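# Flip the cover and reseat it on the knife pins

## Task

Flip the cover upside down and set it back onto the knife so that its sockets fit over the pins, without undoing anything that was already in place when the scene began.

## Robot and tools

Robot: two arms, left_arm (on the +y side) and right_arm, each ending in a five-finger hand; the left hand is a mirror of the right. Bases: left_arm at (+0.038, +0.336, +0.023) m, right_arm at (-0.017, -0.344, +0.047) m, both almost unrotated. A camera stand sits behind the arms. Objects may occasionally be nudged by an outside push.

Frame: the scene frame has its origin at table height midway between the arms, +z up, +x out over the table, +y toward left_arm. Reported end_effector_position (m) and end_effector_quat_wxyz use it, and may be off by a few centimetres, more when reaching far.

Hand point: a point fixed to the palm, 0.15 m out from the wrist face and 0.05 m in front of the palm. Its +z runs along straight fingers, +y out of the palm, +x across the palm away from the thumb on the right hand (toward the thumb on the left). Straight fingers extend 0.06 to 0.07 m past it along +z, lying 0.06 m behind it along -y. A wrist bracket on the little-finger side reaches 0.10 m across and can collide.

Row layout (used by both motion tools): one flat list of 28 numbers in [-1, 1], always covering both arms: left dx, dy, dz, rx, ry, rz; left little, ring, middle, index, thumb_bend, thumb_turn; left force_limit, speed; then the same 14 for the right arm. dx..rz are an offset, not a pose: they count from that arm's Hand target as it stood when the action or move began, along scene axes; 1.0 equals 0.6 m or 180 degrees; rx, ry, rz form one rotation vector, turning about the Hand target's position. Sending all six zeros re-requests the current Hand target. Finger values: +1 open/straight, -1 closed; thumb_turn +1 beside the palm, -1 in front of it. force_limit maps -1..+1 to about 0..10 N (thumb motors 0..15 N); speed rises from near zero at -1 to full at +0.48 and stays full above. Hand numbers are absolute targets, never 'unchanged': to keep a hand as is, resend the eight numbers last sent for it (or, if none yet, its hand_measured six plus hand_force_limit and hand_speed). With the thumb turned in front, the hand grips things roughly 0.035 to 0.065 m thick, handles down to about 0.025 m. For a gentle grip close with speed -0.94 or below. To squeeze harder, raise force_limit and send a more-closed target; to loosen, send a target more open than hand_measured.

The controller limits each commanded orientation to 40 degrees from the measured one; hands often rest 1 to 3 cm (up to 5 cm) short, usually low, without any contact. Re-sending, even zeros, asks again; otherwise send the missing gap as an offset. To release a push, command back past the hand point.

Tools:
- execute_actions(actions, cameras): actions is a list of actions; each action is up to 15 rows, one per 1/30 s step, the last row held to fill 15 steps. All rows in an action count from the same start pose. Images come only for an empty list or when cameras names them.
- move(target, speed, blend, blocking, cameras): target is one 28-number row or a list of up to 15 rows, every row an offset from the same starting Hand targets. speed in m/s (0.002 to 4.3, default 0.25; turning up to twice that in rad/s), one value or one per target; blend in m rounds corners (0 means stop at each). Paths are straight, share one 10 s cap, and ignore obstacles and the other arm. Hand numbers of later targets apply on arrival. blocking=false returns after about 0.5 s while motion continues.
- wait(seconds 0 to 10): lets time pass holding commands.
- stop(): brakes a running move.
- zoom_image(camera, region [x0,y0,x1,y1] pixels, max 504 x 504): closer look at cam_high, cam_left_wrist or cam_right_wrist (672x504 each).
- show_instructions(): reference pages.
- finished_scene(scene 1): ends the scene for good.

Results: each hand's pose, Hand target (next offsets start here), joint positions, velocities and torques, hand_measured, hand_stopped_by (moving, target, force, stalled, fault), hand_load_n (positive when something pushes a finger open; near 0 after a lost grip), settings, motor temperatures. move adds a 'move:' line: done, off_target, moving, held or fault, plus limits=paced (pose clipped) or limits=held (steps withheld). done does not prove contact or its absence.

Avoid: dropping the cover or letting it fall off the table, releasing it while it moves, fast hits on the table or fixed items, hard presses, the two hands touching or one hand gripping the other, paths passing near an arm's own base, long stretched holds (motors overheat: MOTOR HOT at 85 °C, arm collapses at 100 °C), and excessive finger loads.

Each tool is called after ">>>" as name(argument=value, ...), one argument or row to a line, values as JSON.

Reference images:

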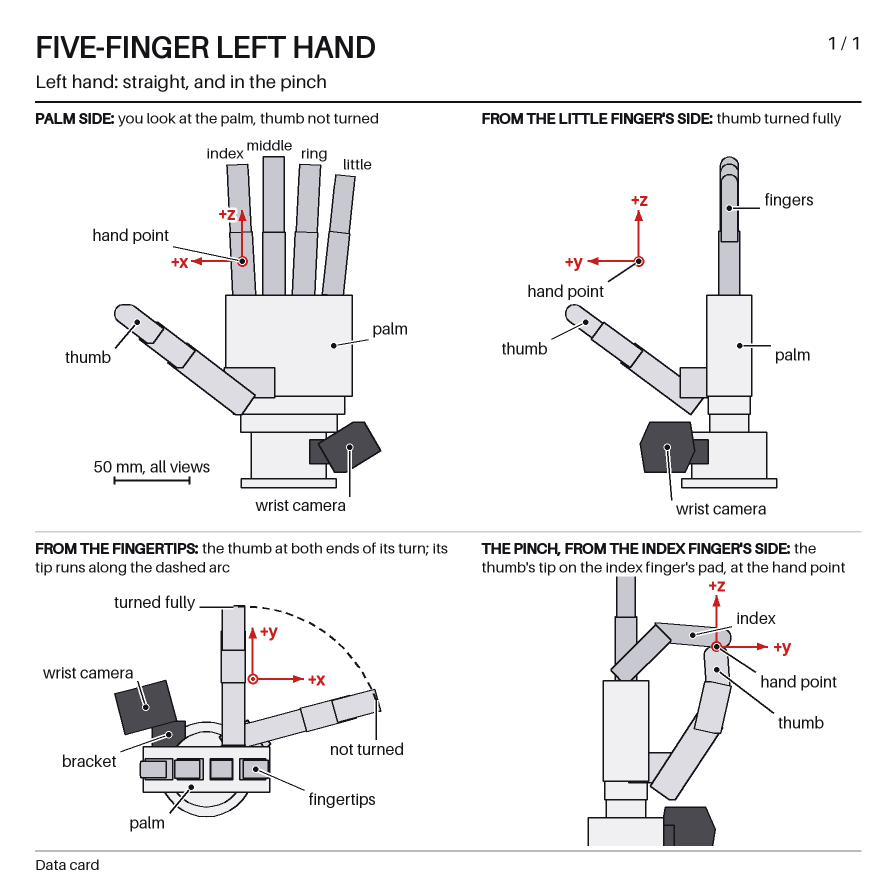

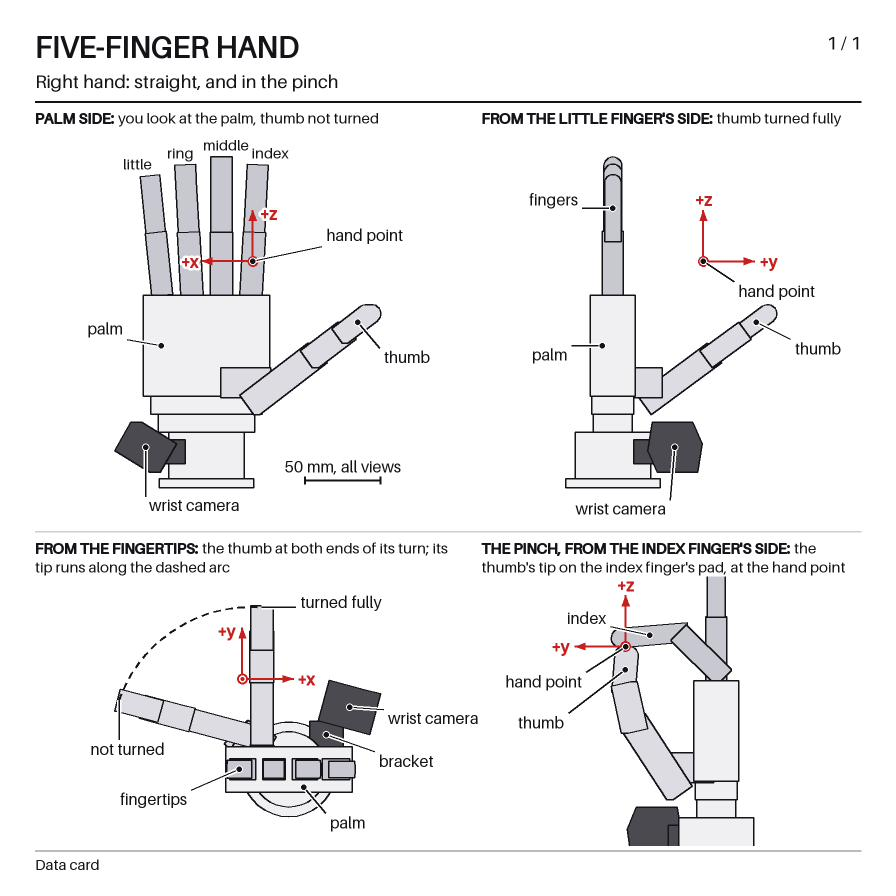

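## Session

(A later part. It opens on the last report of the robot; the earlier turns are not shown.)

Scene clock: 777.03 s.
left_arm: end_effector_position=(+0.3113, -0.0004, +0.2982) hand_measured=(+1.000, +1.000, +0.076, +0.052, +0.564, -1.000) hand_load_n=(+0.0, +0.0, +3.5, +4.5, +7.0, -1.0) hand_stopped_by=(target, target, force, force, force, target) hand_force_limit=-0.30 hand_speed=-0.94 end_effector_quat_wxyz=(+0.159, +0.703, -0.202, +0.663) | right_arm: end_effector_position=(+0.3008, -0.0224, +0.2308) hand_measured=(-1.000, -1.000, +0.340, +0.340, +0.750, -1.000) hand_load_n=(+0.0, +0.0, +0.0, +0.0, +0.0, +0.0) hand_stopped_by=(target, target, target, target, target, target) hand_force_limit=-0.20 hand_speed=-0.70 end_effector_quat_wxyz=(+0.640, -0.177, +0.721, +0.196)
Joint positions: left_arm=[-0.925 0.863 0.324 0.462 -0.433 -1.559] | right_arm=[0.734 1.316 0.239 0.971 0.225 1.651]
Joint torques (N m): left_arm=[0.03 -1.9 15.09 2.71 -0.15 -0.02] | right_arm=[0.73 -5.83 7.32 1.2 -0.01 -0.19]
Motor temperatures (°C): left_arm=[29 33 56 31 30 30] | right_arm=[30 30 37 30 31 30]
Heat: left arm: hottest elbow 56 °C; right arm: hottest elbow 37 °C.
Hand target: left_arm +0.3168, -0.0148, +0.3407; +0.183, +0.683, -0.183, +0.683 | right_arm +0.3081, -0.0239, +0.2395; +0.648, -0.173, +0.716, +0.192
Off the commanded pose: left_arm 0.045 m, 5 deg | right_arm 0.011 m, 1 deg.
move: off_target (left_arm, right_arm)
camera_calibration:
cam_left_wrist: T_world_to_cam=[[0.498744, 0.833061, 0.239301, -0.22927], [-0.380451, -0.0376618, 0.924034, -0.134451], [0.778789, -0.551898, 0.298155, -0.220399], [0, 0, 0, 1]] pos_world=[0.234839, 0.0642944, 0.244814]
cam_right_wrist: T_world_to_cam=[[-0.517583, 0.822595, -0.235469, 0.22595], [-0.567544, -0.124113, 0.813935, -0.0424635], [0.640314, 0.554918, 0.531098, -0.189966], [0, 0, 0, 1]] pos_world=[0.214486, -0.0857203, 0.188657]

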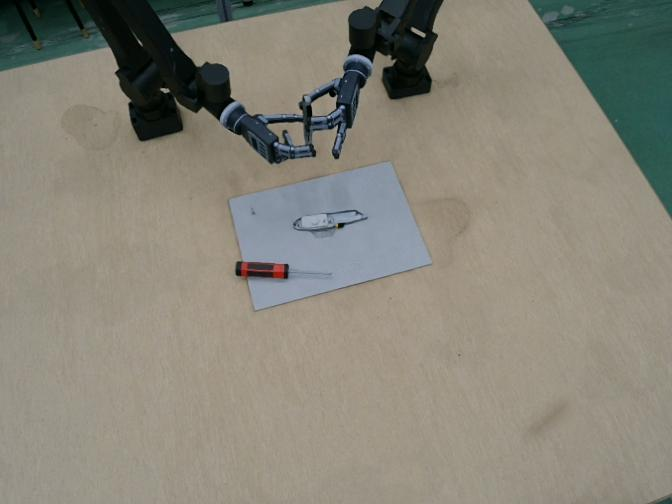

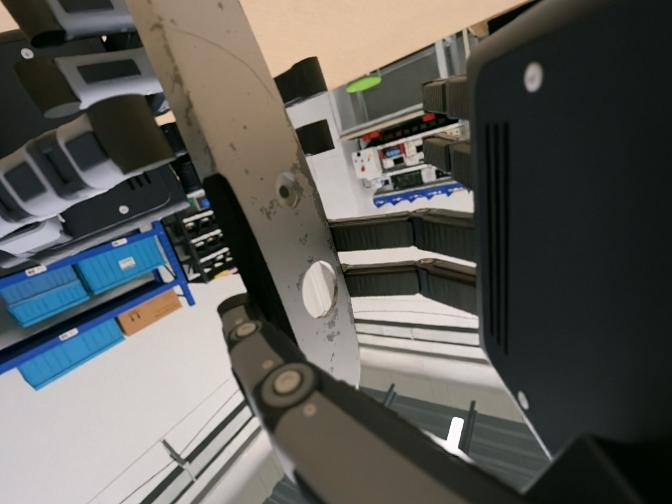

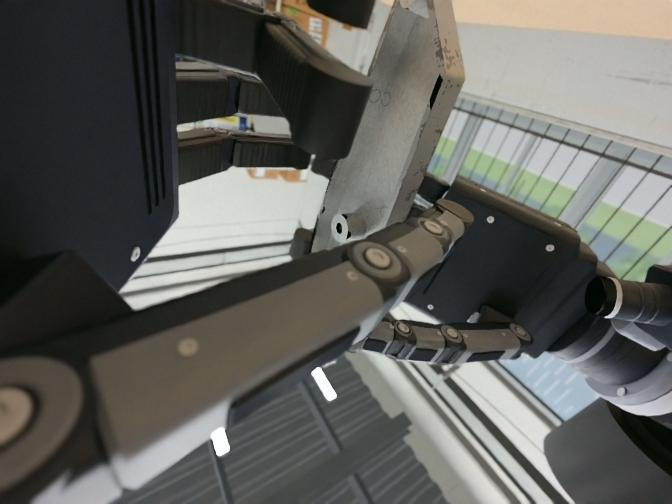

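>>> move(
  target=[0, 0, 0, 0, 0, 0, 1, 1, -0.4, -0.4, 0.3, -1, -0.3, -0.94, 0, -0.2, 0, 0, 0, 0, -1, -1, 0.34, 0.34, 0.75, -1, -0.2, -0.7],
  speed=0.08,
  cameras=["all"],
)

>>> zoom_image(
  camera="cam_high",
  region=[240, 60, 400, 180],
)

Scene clock: 784.87 s.
left_arm: end_effector_position=(+0.3113, -0.0004, +0.2982) hand_measured=(+1.000, +1.000, +0.076, +0.052, +0.564, -1.000) hand_load_n=(+0.0, +0.0, +3.0, +4.5, +6.5, -1.0) hand_stopped_by=(target, target, force, force, force, target) hand_force_limit=-0.30 hand_speed=-0.94 end_effector_quat_wxyz=(+0.159, +0.703, -0.202, +0.663) | right_arm: end_effector_position=(+0.3047, -0.1395, +0.2380) hand_measured=(-1.000, -1.000, +0.340, +0.340, +0.750, -1.000) hand_load_n=(+0.0, +0.0, +0.0, +0.0, +0.0, +0.0) hand_stopped_by=(target, target, target, target, target, target) hand_force_limit=-0.20 hand_speed=-0.70 end_effector_quat_wxyz=(+0.644, -0.173, +0.717, +0.202)
Joint positions: left_arm=[-0.925 0.863 0.324 0.462 -0.433 -1.559] | right_arm=[0.257 1.074 0.102 0.881 -0.251 1.615]
Joint torques (N m): left_arm=[0.03 -1.9 15.06 2.76 -0.14 -0.02] | right_arm=[0.91 -3.55 7.17 1.05 -0.14 -0.24]
Motor temperatures (°C): left_arm=[29 33 57 31 30 30] | right_arm=[30 30 37 30 31 30]
Heat: left arm: hottest elbow 57 °C; right arm: hottest elbow 37 °C.
Hand target: left_arm +0.3168, -0.0148, +0.3407; +0.183, +0.683, -0.183, +0.683 | right_arm +0.3080, -0.1439, +0.2395; +0.648, -0.173, +0.716, +0.192
Off the commanded pose: left_arm 0.045 m, 5 deg | right_arm 0.006 m, 1 deg.
move: off_target (left_arm)
camera_calibration:
cam_left_wrist: T_world_to_cam=[[0.498744, 0.833061, 0.239301, -0.22927], [-0.380451, -0.0376618, 0.924034, -0.134451], [0.778789, -0.551898, 0.298155, -0.220399], [0, 0, 0, 1]] pos_world=[0.234839, 0.0642944, 0.244814]
cam_right_wrist: T_world_to_cam=[[-0.516284, 0.826063, -0.225988, 0.323808], [-0.573759, -0.137725, 0.807361, -0.0590632], [0.635807, 0.54649, 0.545067, -0.134455], [0, 0, 0, 1]] pos_world=[0.218776, -0.202141, 0.194149]

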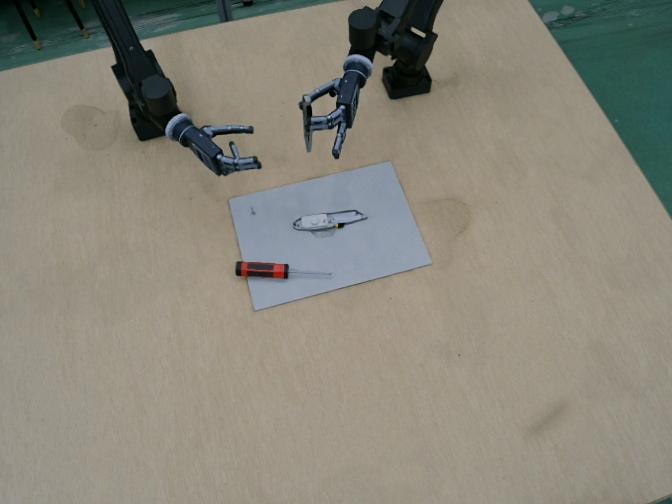

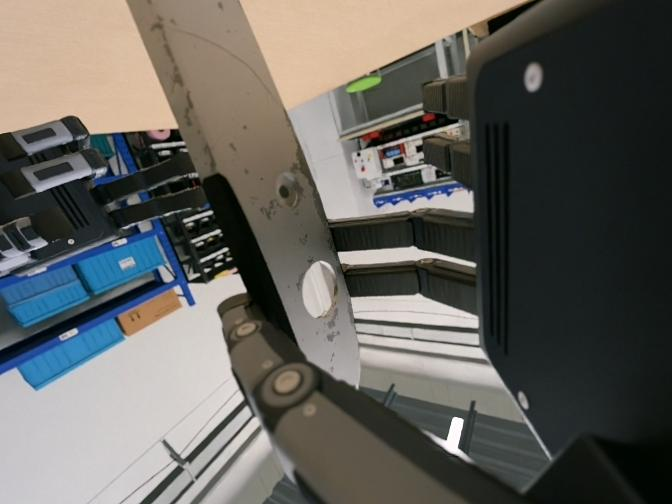

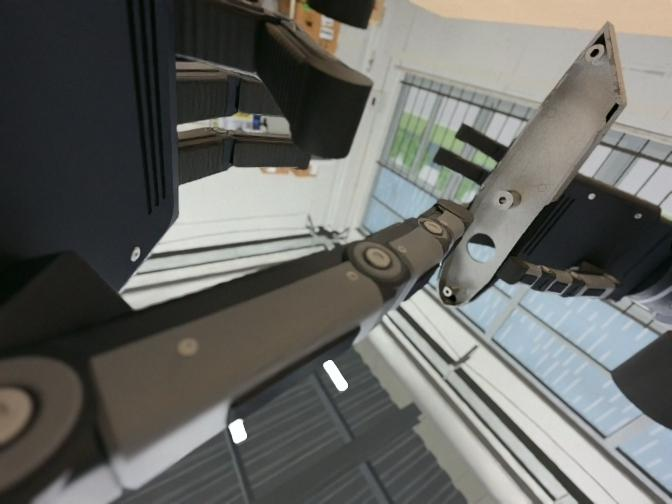

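Scaled by 3.150 from the camera's 672x504 image, which has a finer 960x720 frame.

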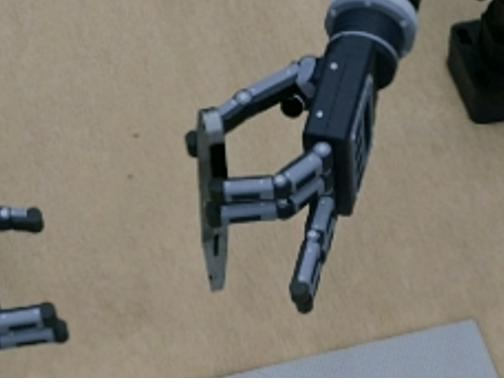

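>>> move(
  target=[
    [0, 0, 0, 0, 0, 0, 1, 1, -0.4, -0.4, 0.3, -1, -0.3, -0.94, -0.045, -0.12, 0.03, -0.5, 0, 0, -1, -1, 0.34, 0.34, 0.75, -1, -0.2, -0.7],
    [0.03, -0.02, -0.12, 0.5, 0, 0, 1, 1, -0.4, -0.4, 0.3, -1, -0.3, -0.94, -0.045, -0.12, 0.03, -0.5, 0, 0, -1, -1, 0.34, 0.34, 0.75, -1, -0.2, -0.7],
  ],
  speed=[0.2, 0.1],
  cameras=["all"],
)

>>> zoom_image(
  camera="cam_high",
  region=[240, 60, 440, 260],
)

Scene clock: 828.90 s.
left_arm: end_effector_position=(+0.3222, -0.0039, +0.2531) hand_measured=(+1.000, +1.000, +0.076, +0.052, +0.564, -1.000) hand_load_n=(+0.0, +0.0, +3.5, +5.0, +7.0, -1.0) hand_stopped_by=(target, target, force, force, force, target) hand_force_limit=-0.30 hand_speed=-0.94 end_effector_quat_wxyz=(-0.203, +0.688, -0.518, +0.467) | right_arm: end_effector_position=(+0.2740, -0.2259, +0.2278) hand_measured=(-1.000, -1.000, +0.340, +0.340, +0.750, -1.000) hand_load_n=(+0.0, +0.0, +0.0, +0.0, +0.0, +0.0) hand_stopped_by=(target, target, target, target, target, target) hand_force_limit=-0.20 hand_speed=-0.70 end_effector_quat_wxyz=(+0.318, -0.581, +0.653, -0.368)
Joint positions: left_arm=[-1.007 0.953 0.752 -0.464 -0.676 -0.971] | right_arm=[0.57 0.604 0.553 -0.643 0.602 0.427]
Joint torques (N m): left_arm=[0.09 -3.66 16.55 1.21 -0.67 0.3] | right_arm=[3.19 -0.5 15.19 0.84 0.38 -0.26]
Motor temperatures (°C): left_arm=[29 33 59 31 30 30] | right_arm=[30 30 39 30 31 30]
Heat: left arm: hottest elbow 59 °C; right arm: hottest elbow 39 °C.
Hand target: left_arm +0.3286, -0.0222, +0.2907; -0.197, +0.679, -0.510, +0.490 (not the last commanded pose) | right_arm +0.2808, -0.2160, +0.2574; +0.336, -0.581, +0.642, -0.371
Off the commanded pose: left_arm 0.030 m, 26 deg | right_arm 0.032 m, 2 deg.
move: off_target (left_arm, right_arm; path cut at 10 s); path passed 1 of 2 targets
camera_calibration:
cam_left_wrist: T_world_to_cam=[[0.524082, 0.194065, 0.829263, -0.381003], [-0.388741, -0.811835, 0.435665, 0.0346694], [0.757772, -0.550693, -0.350027, -0.0465065], [0, 0, 0, 1]] pos_world=[0.248396, 0.0764745, 0.284569]
cam_right_wrist: T_world_to_cam=[[-0.53548, -0.237505, -0.810465, 0.275199], [-0.561201, 0.817197, 0.131312, 0.285844], [0.631122, 0.525149, -0.57088, 0.188533], [0, 0, 0, 1]] pos_world=[0.188792, -0.267238, 0.293134]

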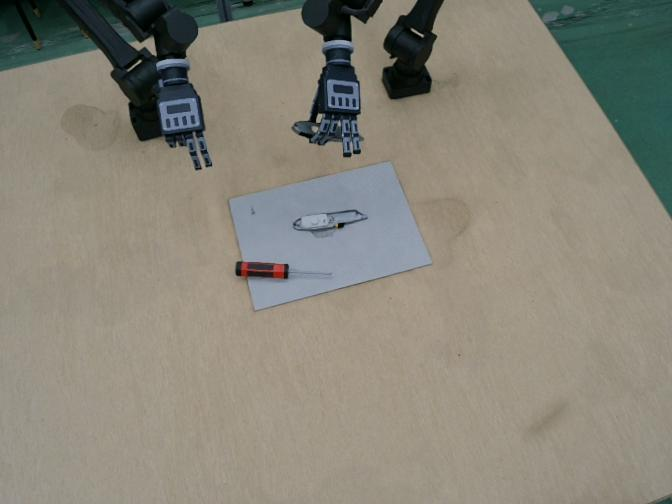

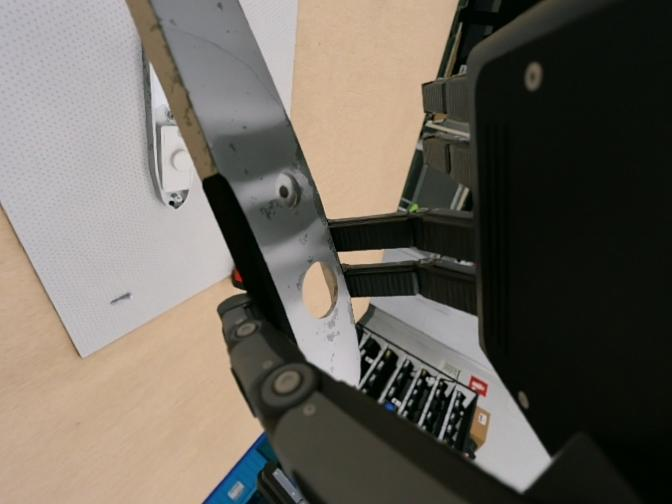

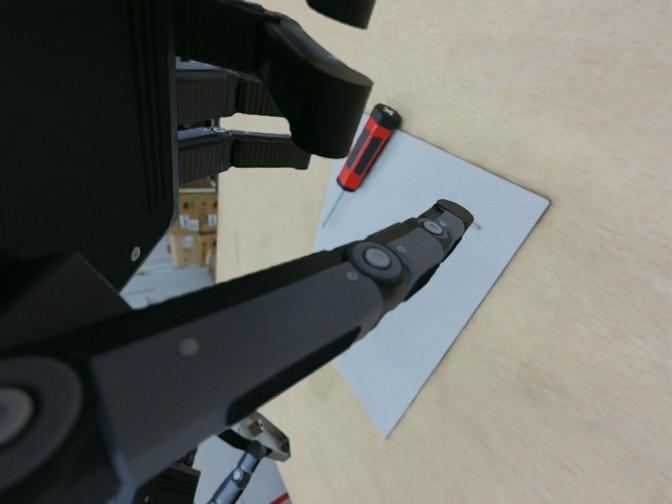

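Scaled by 2.520 from the camera's 672x504 image, which has a finer 960x720 frame.

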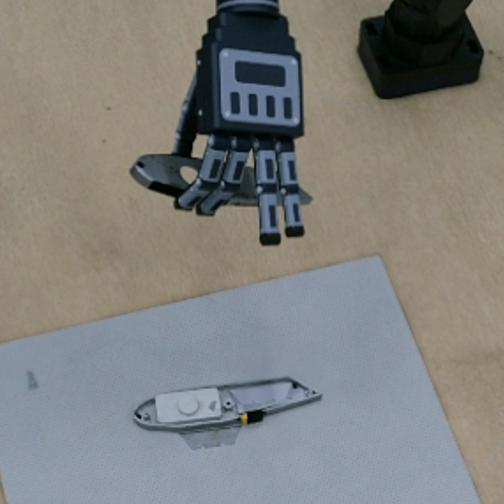

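>>> move(
  target=[0.02, -0.01, -0.07, 0.1539, 0, 0, 1, 1, -0.4, -0.4, 0.3, -1, -0.3, -0.94, 0, 0, 0, 0, 0, 0, -1, -1, 0.34, 0.34, 0.75, -1, -0.2, -0.7],
  speed=0.12,
  cameras=["all"],
)

>>> zoom_image(
  camera="cam_high",
  region=[240, 60, 440, 260],
)

Scene clock: 841.03 s.
left_arm: end_effector_position=(+0.3342, -0.0078, +0.2184) hand_measured=(+1.000, +1.000, +0.076, +0.052, +0.564, -1.000) hand_load_n=(+0.0, +0.0, +3.0, +4.5, +7.0, -1.0) hand_stopped_by=(target, target, force, force, force, target) hand_force_limit=-0.30 hand_speed=-0.94 end_effector_quat_wxyz=(-0.357, +0.616, -0.618, +0.332) | right_arm: end_effector_position=(+0.2740, -0.2259, +0.2278) hand_measured=(-1.000, -1.000, +0.340, +0.340, +0.750, -1.000) hand_load_n=(+0.0, +0.0, +0.0, +0.0, +0.0, +0.0) hand_stopped_by=(target, target, target, target, target, target) hand_force_limit=-0.20 hand_speed=-0.70 end_effector_quat_wxyz=(+0.318, -0.581, +0.653, -0.368)
Joint positions: left_arm=[-1.077 1.198 0.94 -0.712 -0.882 -0.806] | right_arm=[0.57 0.604 0.553 -0.643 0.602 0.427]
Joint torques (N m): left_arm=[0.15 -5.83 15.73 1.03 -1 0.31] | right_arm=[3.55 -0.56 15.27 0.75 0.42 -0.24]
Motor temperatures (°C): left_arm=[29 33 59 31 31 30] | right_arm=[30 30 41 30 31 30]
Heat: left arm: hottest elbow 59 °C; right arm: hottest elbow 41 °C.
Hand target: left_arm +0.3404, -0.0282, +0.2487; -0.353, +0.612, -0.613, +0.353 | right_arm +0.2808, -0.2160, +0.2574; +0.336, -0.581, +0.642, -0.371
Off the commanded pose: left_arm 0.037 m, 3 deg | right_arm 0.032 m, 2 deg.
move: off_target (left_arm, right_arm)
camera_calibration:
cam_left_wrist: T_world_to_cam=[[0.523613, -0.216654, 0.823948, -0.359669], [-0.401209, -0.915877, 0.014139, 0.146599], [0.751572, -0.337979, -0.566489, -0.0188228], [0, 0, 0, 1]] pos_world=[0.261291, 0.0499815, 0.283613]
cam_right_wrist: T_world_to_cam=[[-0.53548, -0.237505, -0.810465, 0.275199], [-0.561201, 0.817197, 0.131312, 0.285844], [0.631122, 0.525149, -0.57088, 0.188533], [0, 0, 0, 1]] pos_world=[0.188792, -0.267238, 0.293134]

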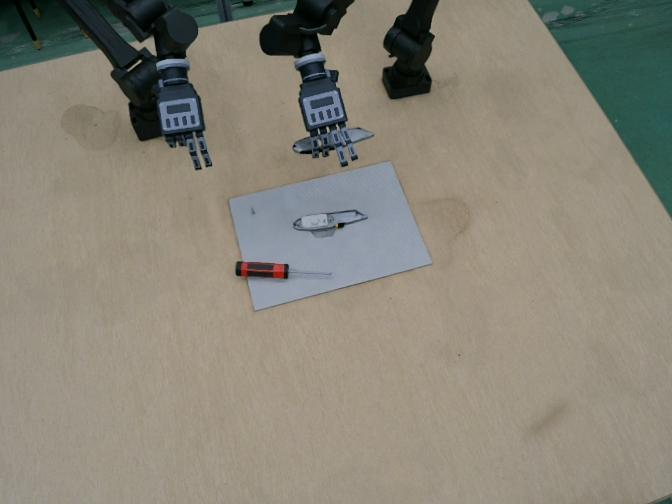

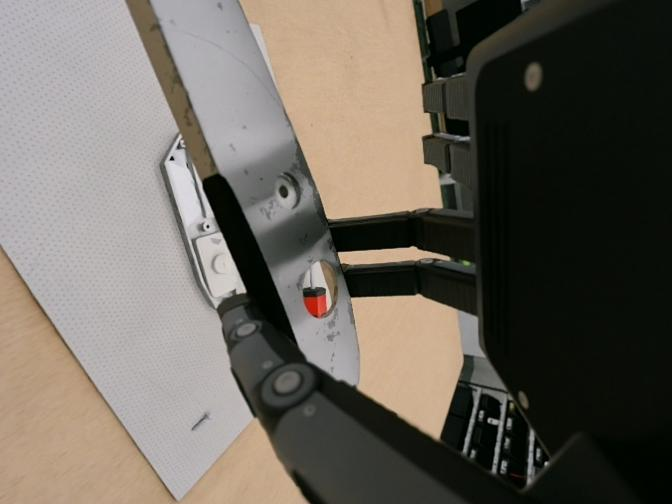

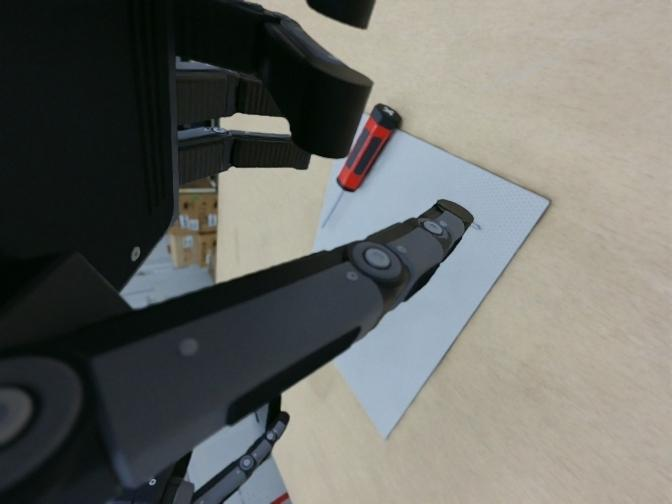

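Scaled by 2.520 from the camera's 672x504 image, which has a finer 960x720 frame.

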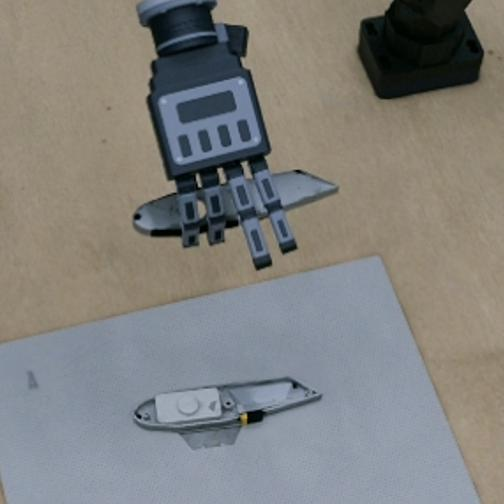

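>>> zoom_image(
  camera="cam_left_wrist",
  region=[100, 0, 400, 225],
)

>>> zoom_image(
  camera="cam_left_wrist",
  region=[140, 180, 400, 410],
)

Scaled by 1.680 from the camera's 672x504 image, which has a finer 960x720 frame.

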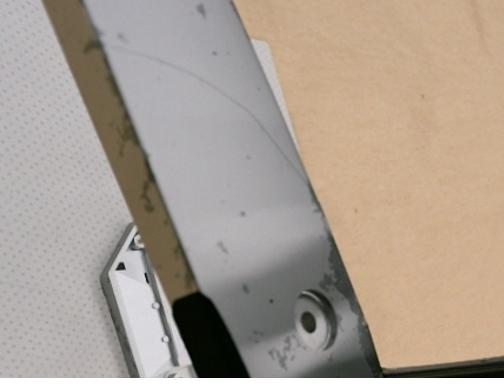

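Scaled by 1.938 from the camera's 672x504 image, which has a finer 960x720 frame.

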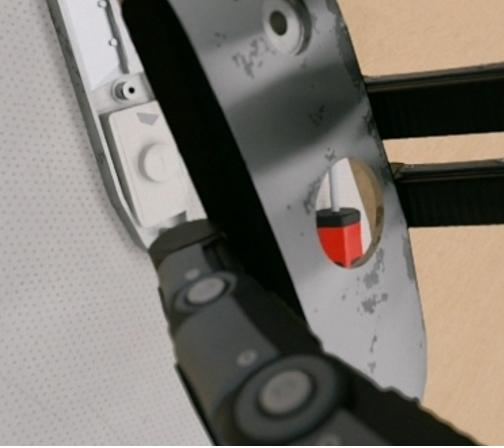

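>>> move(
  target=[0.108, -0.045, -0.14, 0, 0, -0.0444, 1, 1, -0.4, -0.4, 0.3, -1, -0.3, -0.94, 0, 0, 0, 0, 0, 0, -1, -1, 0.34, 0.34, 0.75, -1, -0.2, -0.7],
  speed=0.1,
  cameras=["all"],
)

>>> zoom_image(
  camera="cam_high",
  region=[240, 60, 440, 260],
)

>>> zoom_image(
  camera="cam_left_wrist",
  region=[100, 0, 400, 400],
)

Scene clock: 889.17 s.
left_arm: end_effector_position=(+0.3987, -0.0549, +0.1620) hand_measured=(+1.000, +1.000, +0.076, +0.052, +0.564, -1.000) hand_load_n=(+0.0, +0.0, +3.0, +5.0, +7.0, -0.5) hand_stopped_by=(target, target, force, force, force, target) hand_force_limit=-0.30 hand_speed=-0.94 end_effector_quat_wxyz=(+0.325, -0.570, +0.656, -0.373) | right_arm: end_effector_position=(+0.2740, -0.2259, +0.2278) hand_measured=(-1.000, -1.000, +0.340, +0.340, +0.750, -1.000) hand_load_n=(+0.5, +0.0, +0.0, +0.0, +0.0, +0.5) hand_stopped_by=(target, target, target, target, target, target) hand_force_limit=-0.20 hand_speed=-0.70 end_effector_quat_wxyz=(+0.318, -0.581, +0.653, -0.368)
Joint positions: left_arm=[-0.953 1.381 0.903 -0.249 -0.693 -0.515] | right_arm=[0.57 0.604 0.553 -0.643 0.602 0.427]
Joint torques (N m): left_arm=[1.61 -7.94 9.81 2.22 -0.42 0.32] | right_arm=[3.25 -0.38 15.23 0.7 0.37 -0.24]
Motor temperatures (°C): left_arm=[29 33 66 30 31 30] | right_arm=[30 29 46 30 31 30]
Heat: left arm: hottest elbow 66 °C; right arm: hottest elbow 46 °C.
Hand target: left_arm +0.4054, -0.0553, +0.1648; +0.328, -0.568, +0.654, -0.377 | right_arm +0.2808, -0.2160, +0.2574; +0.336, -0.581, +0.642, -0.371
Off the commanded pose: left_arm 0.007 m, 1 deg | right_arm 0.032 m, 2 deg.
move: off_target (right_arm)
camera_calibration:
cam_left_wrist: T_world_to_cam=[[0.475107, -0.267405, 0.838312, -0.342948], [-0.537463, -0.842525, 0.0358541, 0.185003], [0.696711, -0.467596, -0.54401, -0.104071], [0, 0, 0, 1]] pos_world=[0.334877, 0.0155002, 0.224249]
cam_right_wrist: T_world_to_cam=[[-0.53548, -0.237505, -0.810465, 0.275199], [-0.561201, 0.817197, 0.131312, 0.285844], [0.631122, 0.525149, -0.57088, 0.188533], [0, 0, 0, 1]] pos_world=[0.188792, -0.267238, 0.293134]

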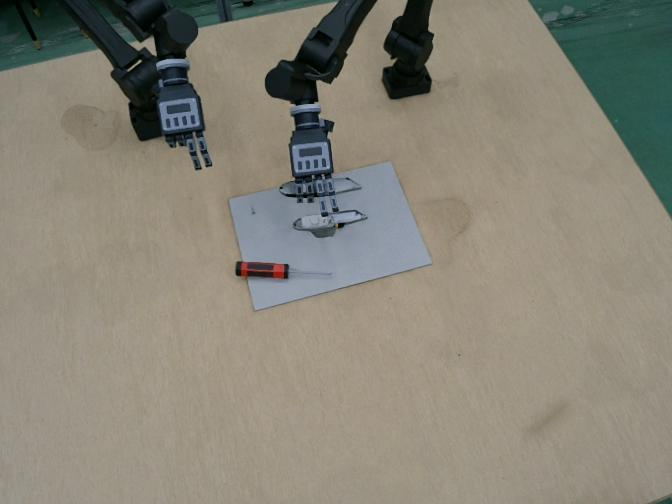

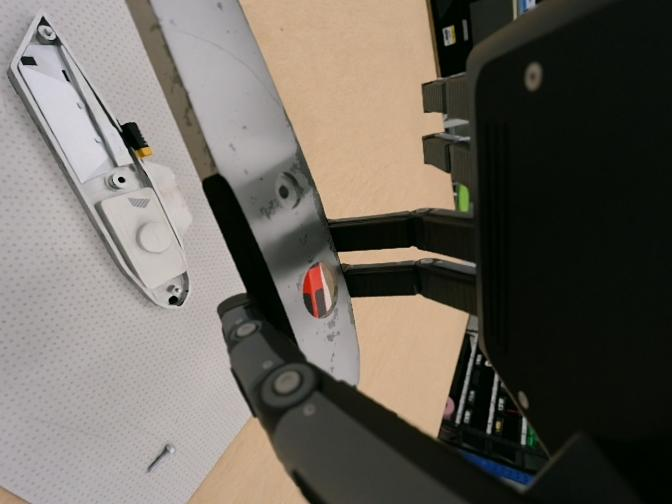

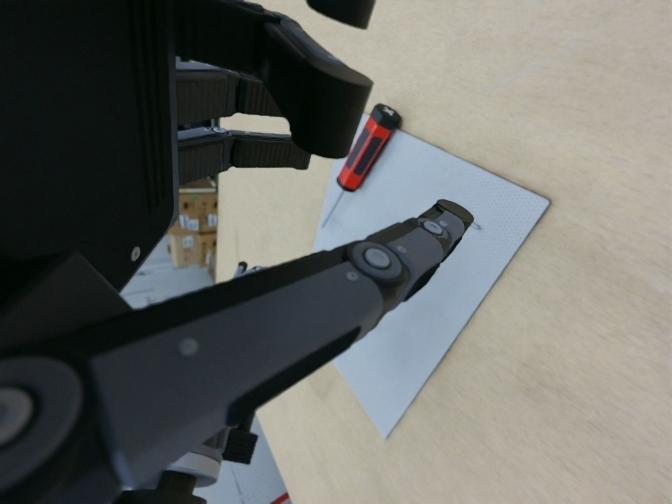

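Scaled by 2.520 from the camera's 672x504 image, which has a finer 960x720 frame.

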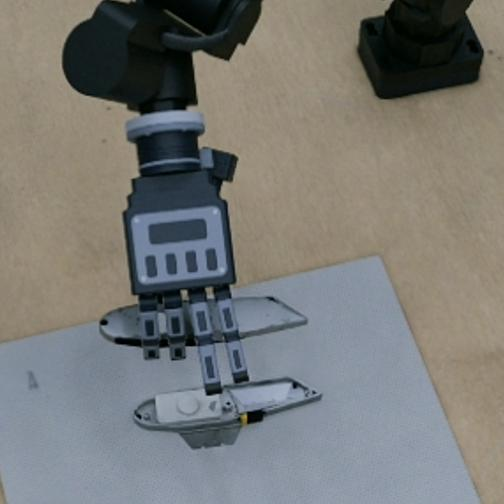

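Scaled by 1.260 from the camera's 672x504 image, which has a finer 960x720 frame.

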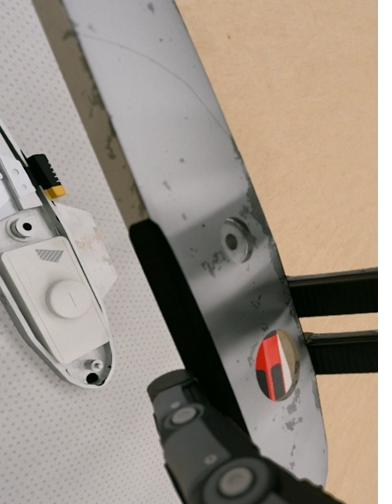

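>>> zoom_image(
  camera="cam_left_wrist",
  region=[0, 0, 130, 130],
)

>>> zoom_image(
  camera="cam_left_wrist",
  region=[80, 150, 230, 320],
)

>>> zoom_image(
  camera="cam_left_wrist",
  region=[220, 150, 380, 330],
)

Scaled by 3.877 from the camera's 672x504 image, which has a finer 960x720 frame.

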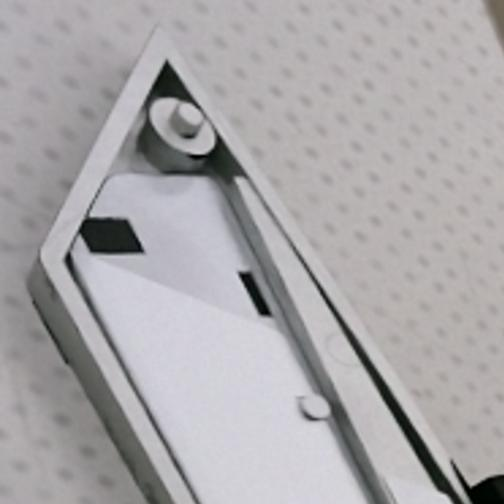

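Scaled by 2.965 from the camera's 672x504 image, which has a finer 960x720 frame.

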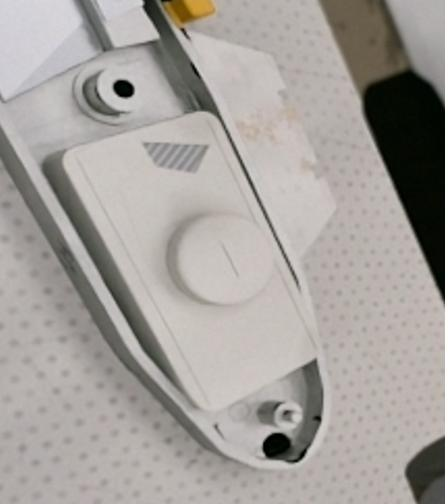

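Scaled by 2.800 from the camera's 672x504 image, which has a finer 960x720 frame.

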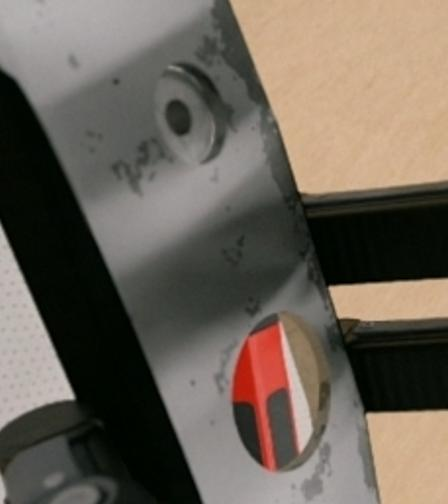

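>>> move(
  target=[0, 0, 0, 0, 0, 0, 1, 1, -0.4, -0.4, 0.3, -1, -0.3, -0.94, 0.04, 0.03, -0.08, 0, 0, 0, -1, -1, -1, -1, 1, 1, -0.2, 0],
  speed=0.12,
  cameras=["cam_right_wrist"],
)

Scene clock: 980.50 s.
left_arm: end_effector_position=(+0.3986, -0.0549, +0.1620) hand_measured=(+1.000, +1.000, +0.076, +0.052, +0.564, -1.000) hand_load_n=(+0.0, +0.0, +3.0, +4.5, +7.0, -0.5) hand_stopped_by=(target, target, force, force, force, target) hand_force_limit=-0.30 hand_speed=-0.94 end_effector_quat_wxyz=(+0.325, -0.570, +0.657, -0.373) | right_arm: end_effector_position=(+0.3010, -0.2059, +0.2029) hand_measured=(-1.000, -1.000, -1.000, -1.000, +1.000, +1.000) hand_load_n=(+0.0, +0.0, +0.0, +0.0, +0.0, +0.0) hand_stopped_by=(target, target, target, target, target, target) hand_force_limit=-0.20 hand_speed=0.00 end_effector_quat_wxyz=(+0.325, -0.579, +0.650, -0.370)
Joint positions: left_arm=[-0.953 1.381 0.903 -0.249 -0.693 -0.514] | right_arm=[0.577 0.739 0.524 -0.465 0.608 0.426]
Joint torques (N m): left_arm=[1.49 -7.71 9.72 2.18 -0.41 0.32] | right_arm=[3.55 -1.85 10.65 2.07 0.33 -0.22]
Motor temperatures (°C): left_arm=[29 33 52 31 31 30] | right_arm=[30 29 50 30 31 30]
Heat: left arm: hottest elbow 52 °C; right arm: hottest elbow 50 °C.
Hand target: left_arm +0.4054, -0.0553, +0.1648; +0.328, -0.568, +0.654, -0.377 | right_arm +0.3049, -0.1981, +0.2094; +0.336, -0.581, +0.642, -0.371
Off the commanded pose: left_arm 0.007 m, 1 deg | right_arm 0.011 m, 2 deg.
move: off_target (right_arm)
camera_calibration:
cam_right_wrist: T_world_to_cam=[[-0.524022, -0.235179, -0.818591, 0.272846], [-0.565079, 0.815117, 0.127555, 0.289526], [0.637249, 0.52941, -0.560034, 0.143576], [0, 0, 0, 1]] pos_world=[0.215089, -0.247841, 0.266827]
Images, in order (width x height): cam_right_wrist 672x504.

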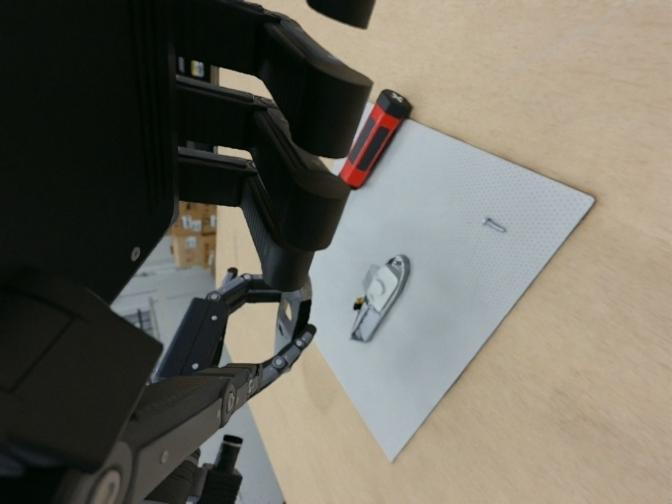

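>>> move(
  target=[0, 0, 0, 0, 0, 0, 1, 1, -0.4, -0.4, 0.3, -1, -0.3, -0.94, 0.0, 0.05, -0.06, 0, 0, 0, 1, 1, 1, 1, 1, 1, -0.2, 0],
  speed=0.12,
  cameras=["cam_right_wrist", "cam_high"],
)

>>> zoom_image(
  camera="cam_right_wrist",
  region=[180, 200, 460, 420],
)

Scene clock: 986.53 s.
left_arm: end_effector_position=(+0.3986, -0.0549, +0.1620) hand_measured=(+1.000, +1.000, +0.076, +0.052, +0.564, -1.000) hand_load_n=(+0.0, +0.0, +3.0, +5.0, +7.0, -0.5) hand_stopped_by=(target, target, force, force, force, target) hand_force_limit=-0.30 hand_speed=-0.94 end_effector_quat_wxyz=(+0.325, -0.570, +0.657, -0.373) | right_arm: end_effector_position=(+0.3012, -0.1782, +0.1675) hand_measured=(+1.000, +1.000, +1.000, +1.000, +1.000, +1.000) hand_load_n=(+0.0, +0.0, +0.0, +0.0, +0.0, +0.0) hand_stopped_by=(target, target, target, target, target, target) hand_force_limit=-0.20 hand_speed=0.00 end_effector_quat_wxyz=(+0.320, -0.587, +0.642, -0.374)
Joint positions: left_arm=[-0.953 1.381 0.903 -0.249 -0.693 -0.514] | right_arm=[0.677 0.858 0.485 -0.353 0.684 0.478]
Joint torques (N m): left_arm=[1.55 -7.88 9.81 2.13 -0.42 0.32] | right_arm=[3.55 -2.08 10.11 1.91 0.5 0.03]
Heat: left arm: hottest elbow 52 °C; right arm: hottest elbow 49 °C.
Hand target: left_arm +0.4054, -0.0553, +0.1648; +0.328, -0.568, +0.654, -0.377 | right_arm +0.3048, -0.1681, +0.1733; +0.336, -0.581, +0.642, -0.371
Off the commanded pose: left_arm 0.007 m, 1 deg | right_arm 0.012 m, 2 deg.
move: off_target (right_arm)
camera_calibration:
cam_right_wrist: T_world_to_cam=[[-0.521129, -0.261542, -0.812416, 0.243936], [-0.576943, 0.80941, 0.109509, 0.277107], [0.628937, 0.525786, -0.572702, 0.113091], [0, 0, 0, 1]] pos_world=[0.21587, -0.219955, 0.232599]
Images, in order (width x height): cam_high 672x504, cam_right_wrist 672x504.

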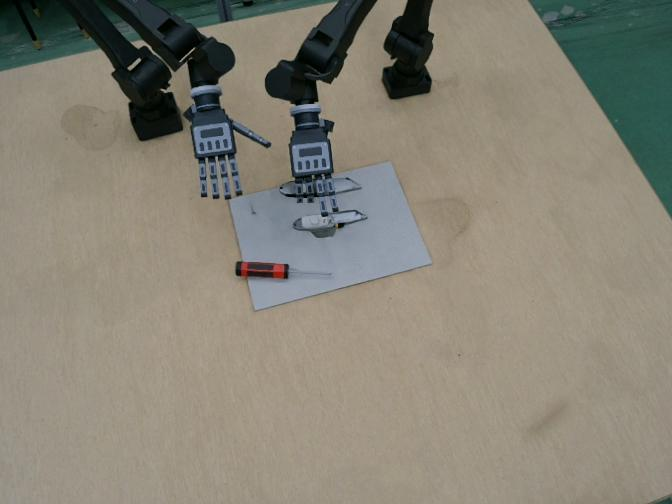

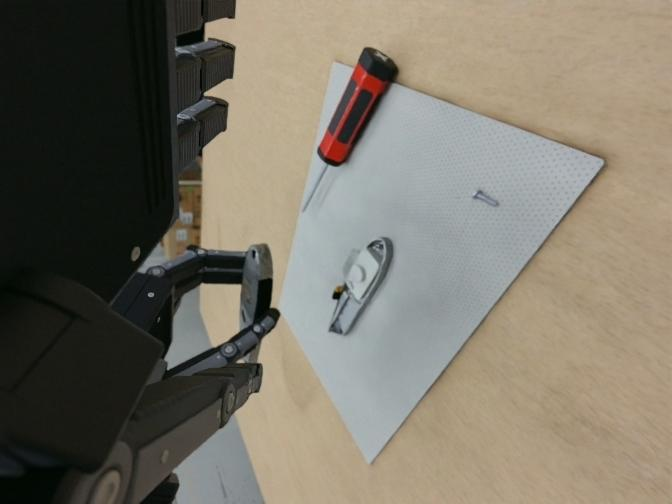

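Scaled by 1.800 from the camera's 672x504 image, which has a finer 960x720 frame.

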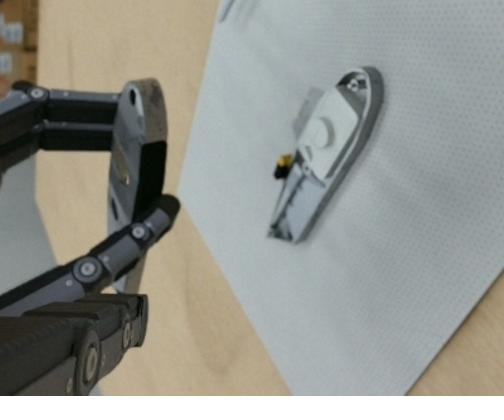

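>>> zoom_image(
  camera="cam_right_wrist",
  region=[225, 230, 300, 370],
)

>>> zoom_image(
  camera="cam_right_wrist",
  region=[320, 230, 400, 340],
)

Scaled by 3.600 from the camera's 672x504 image, which has a finer 960x720 frame.

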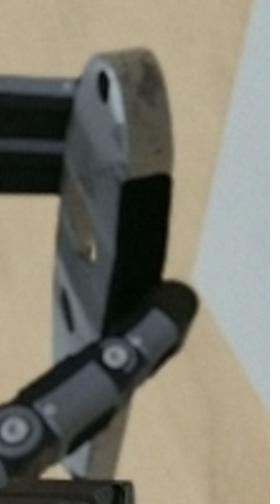

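Scaled by 4.582 from the camera's 672x504 image, which has a finer 960x720 frame.

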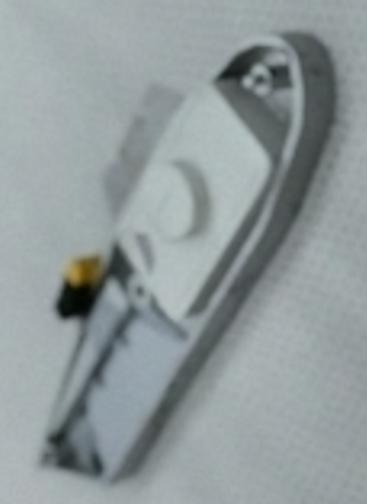

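>>> move(
  target=[0.025, 0.027, -0.145, 0.0222, 0, 0.0139, 1, 1, -0.4, -0.4, 0.3, -1, -0.3, -0.94, 0.0, 0.0, 0, 0, 0, 0, 1, 1, 1, 1, 1, 1, -0.2, 0],
  speed=0.08,
  cameras=["all"],
)

>>> zoom_image(
  camera="cam_high",
  region=[260, 140, 400, 260],
)

>>> zoom_image(
  camera="cam_left_wrist",
  region=[100, 0, 400, 400],
)

>>> zoom_image(
  camera="cam_right_wrist",
  region=[240, 200, 420, 400],
)

Scene clock: 1028.00 s.
left_arm: end_effector_position=(+0.4124, -0.0406, +0.0754) hand_measured=(+1.000, +1.000, +0.076, +0.052, +0.564, -1.000) hand_load_n=(+0.0, +0.0, +3.5, +4.5, +7.0, -0.5) hand_stopped_by=(target, target, force, force, force, target) hand_force_limit=-0.30 hand_speed=-0.94 end_effector_quat_wxyz=(+0.350, -0.571, +0.658, -0.344) | right_arm: end_effector_position=(+0.3013, -0.1781, +0.1675) hand_measured=(+1.000, +1.000, +1.000, +1.000, +1.000, +1.000) hand_load_n=(+0.0, +0.0, -0.5, +0.0, +0.0, +0.0) hand_stopped_by=(target, target, target, target, target, target) hand_force_limit=-0.20 hand_speed=0.00 end_effector_quat_wxyz=(+0.321, -0.587, +0.642, -0.374)
Joint positions: left_arm=[-0.929 1.544 0.821 -0.044 -0.726 -0.491] | right_arm=[0.677 0.859 0.485 -0.352 0.684 0.479]
Joint torques (N m): left_arm=[1.55 -8.64 8.47 1.96 -0.78 0.34] | right_arm=[3.25 -2.08 10.32 1.95 0.48 0.05]
Heat: left arm: hottest elbow 50 °C; right arm: hottest elbow 46 °C.
Hand target: left_arm +0.4203, -0.0390, +0.0777; +0.356, -0.570, +0.654, -0.347 | right_arm +0.3048, -0.1680, +0.1733; +0.336, -0.581, +0.642, -0.371
Off the commanded pose: left_arm 0.008 m, 1 deg | right_arm 0.012 m, 2 deg.
move: off_target (right_arm)
camera_calibration:
cam_left_wrist: T_world_to_cam=[[0.487433, -0.305303, 0.818046, -0.278223], [-0.506794, -0.861843, -0.0196756, 0.198229], [0.711034, -0.40499, -0.574816, -0.155139], [0, 0, 0, 1]] pos_world=[0.346385, 0.0230696, 0.142322]
cam_right_wrist: T_world_to_cam=[[-0.521132, -0.260785, -0.812658, 0.244157], [-0.576656, 0.809547, 0.110004, 0.276948], [0.629197, 0.525951, -0.572264, 0.112796], [0, 0, 0, 1]] pos_world=[0.215971, -0.219855, 0.2325]

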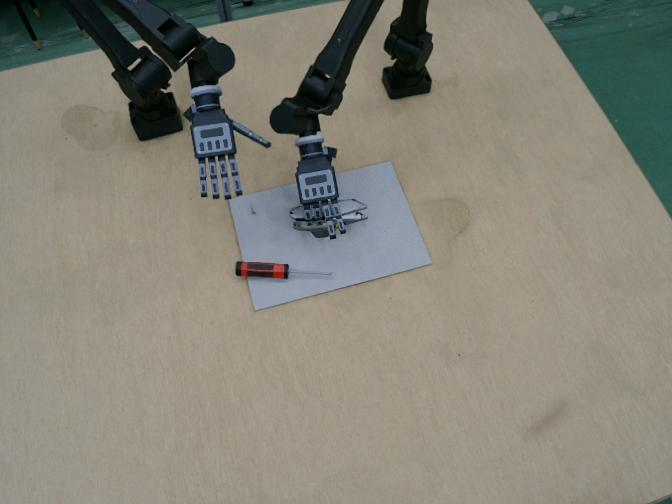

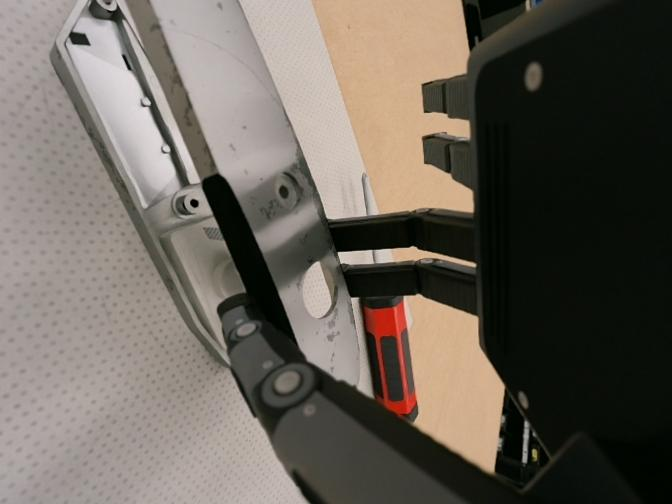

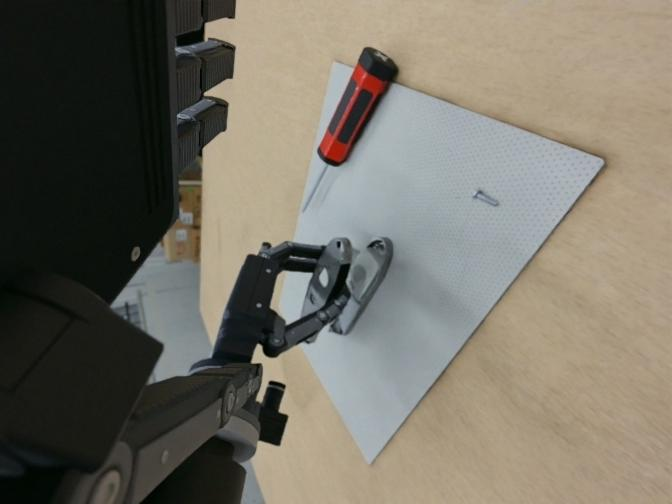

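Scaled by 3.600 from the camera's 672x504 image, which has a finer 960x720 frame.

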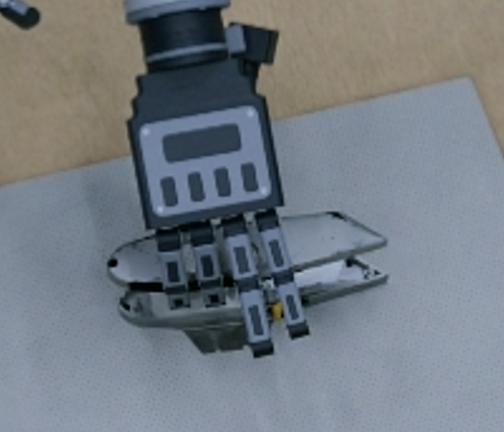

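Scaled by 1.260 from the camera's 672x504 image, which has a finer 960x720 frame.

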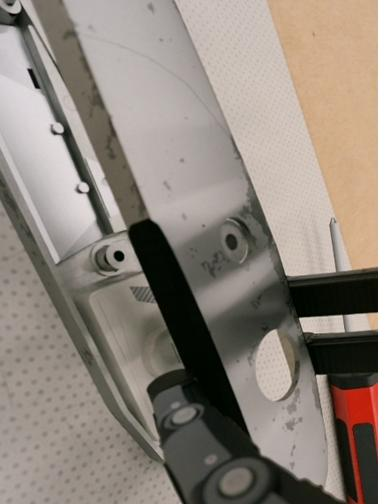

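Scaled by 2.520 from the camera's 672x504 image, which has a finer 960x720 frame.

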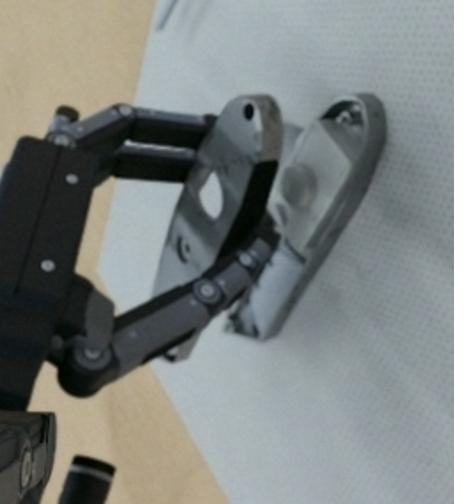

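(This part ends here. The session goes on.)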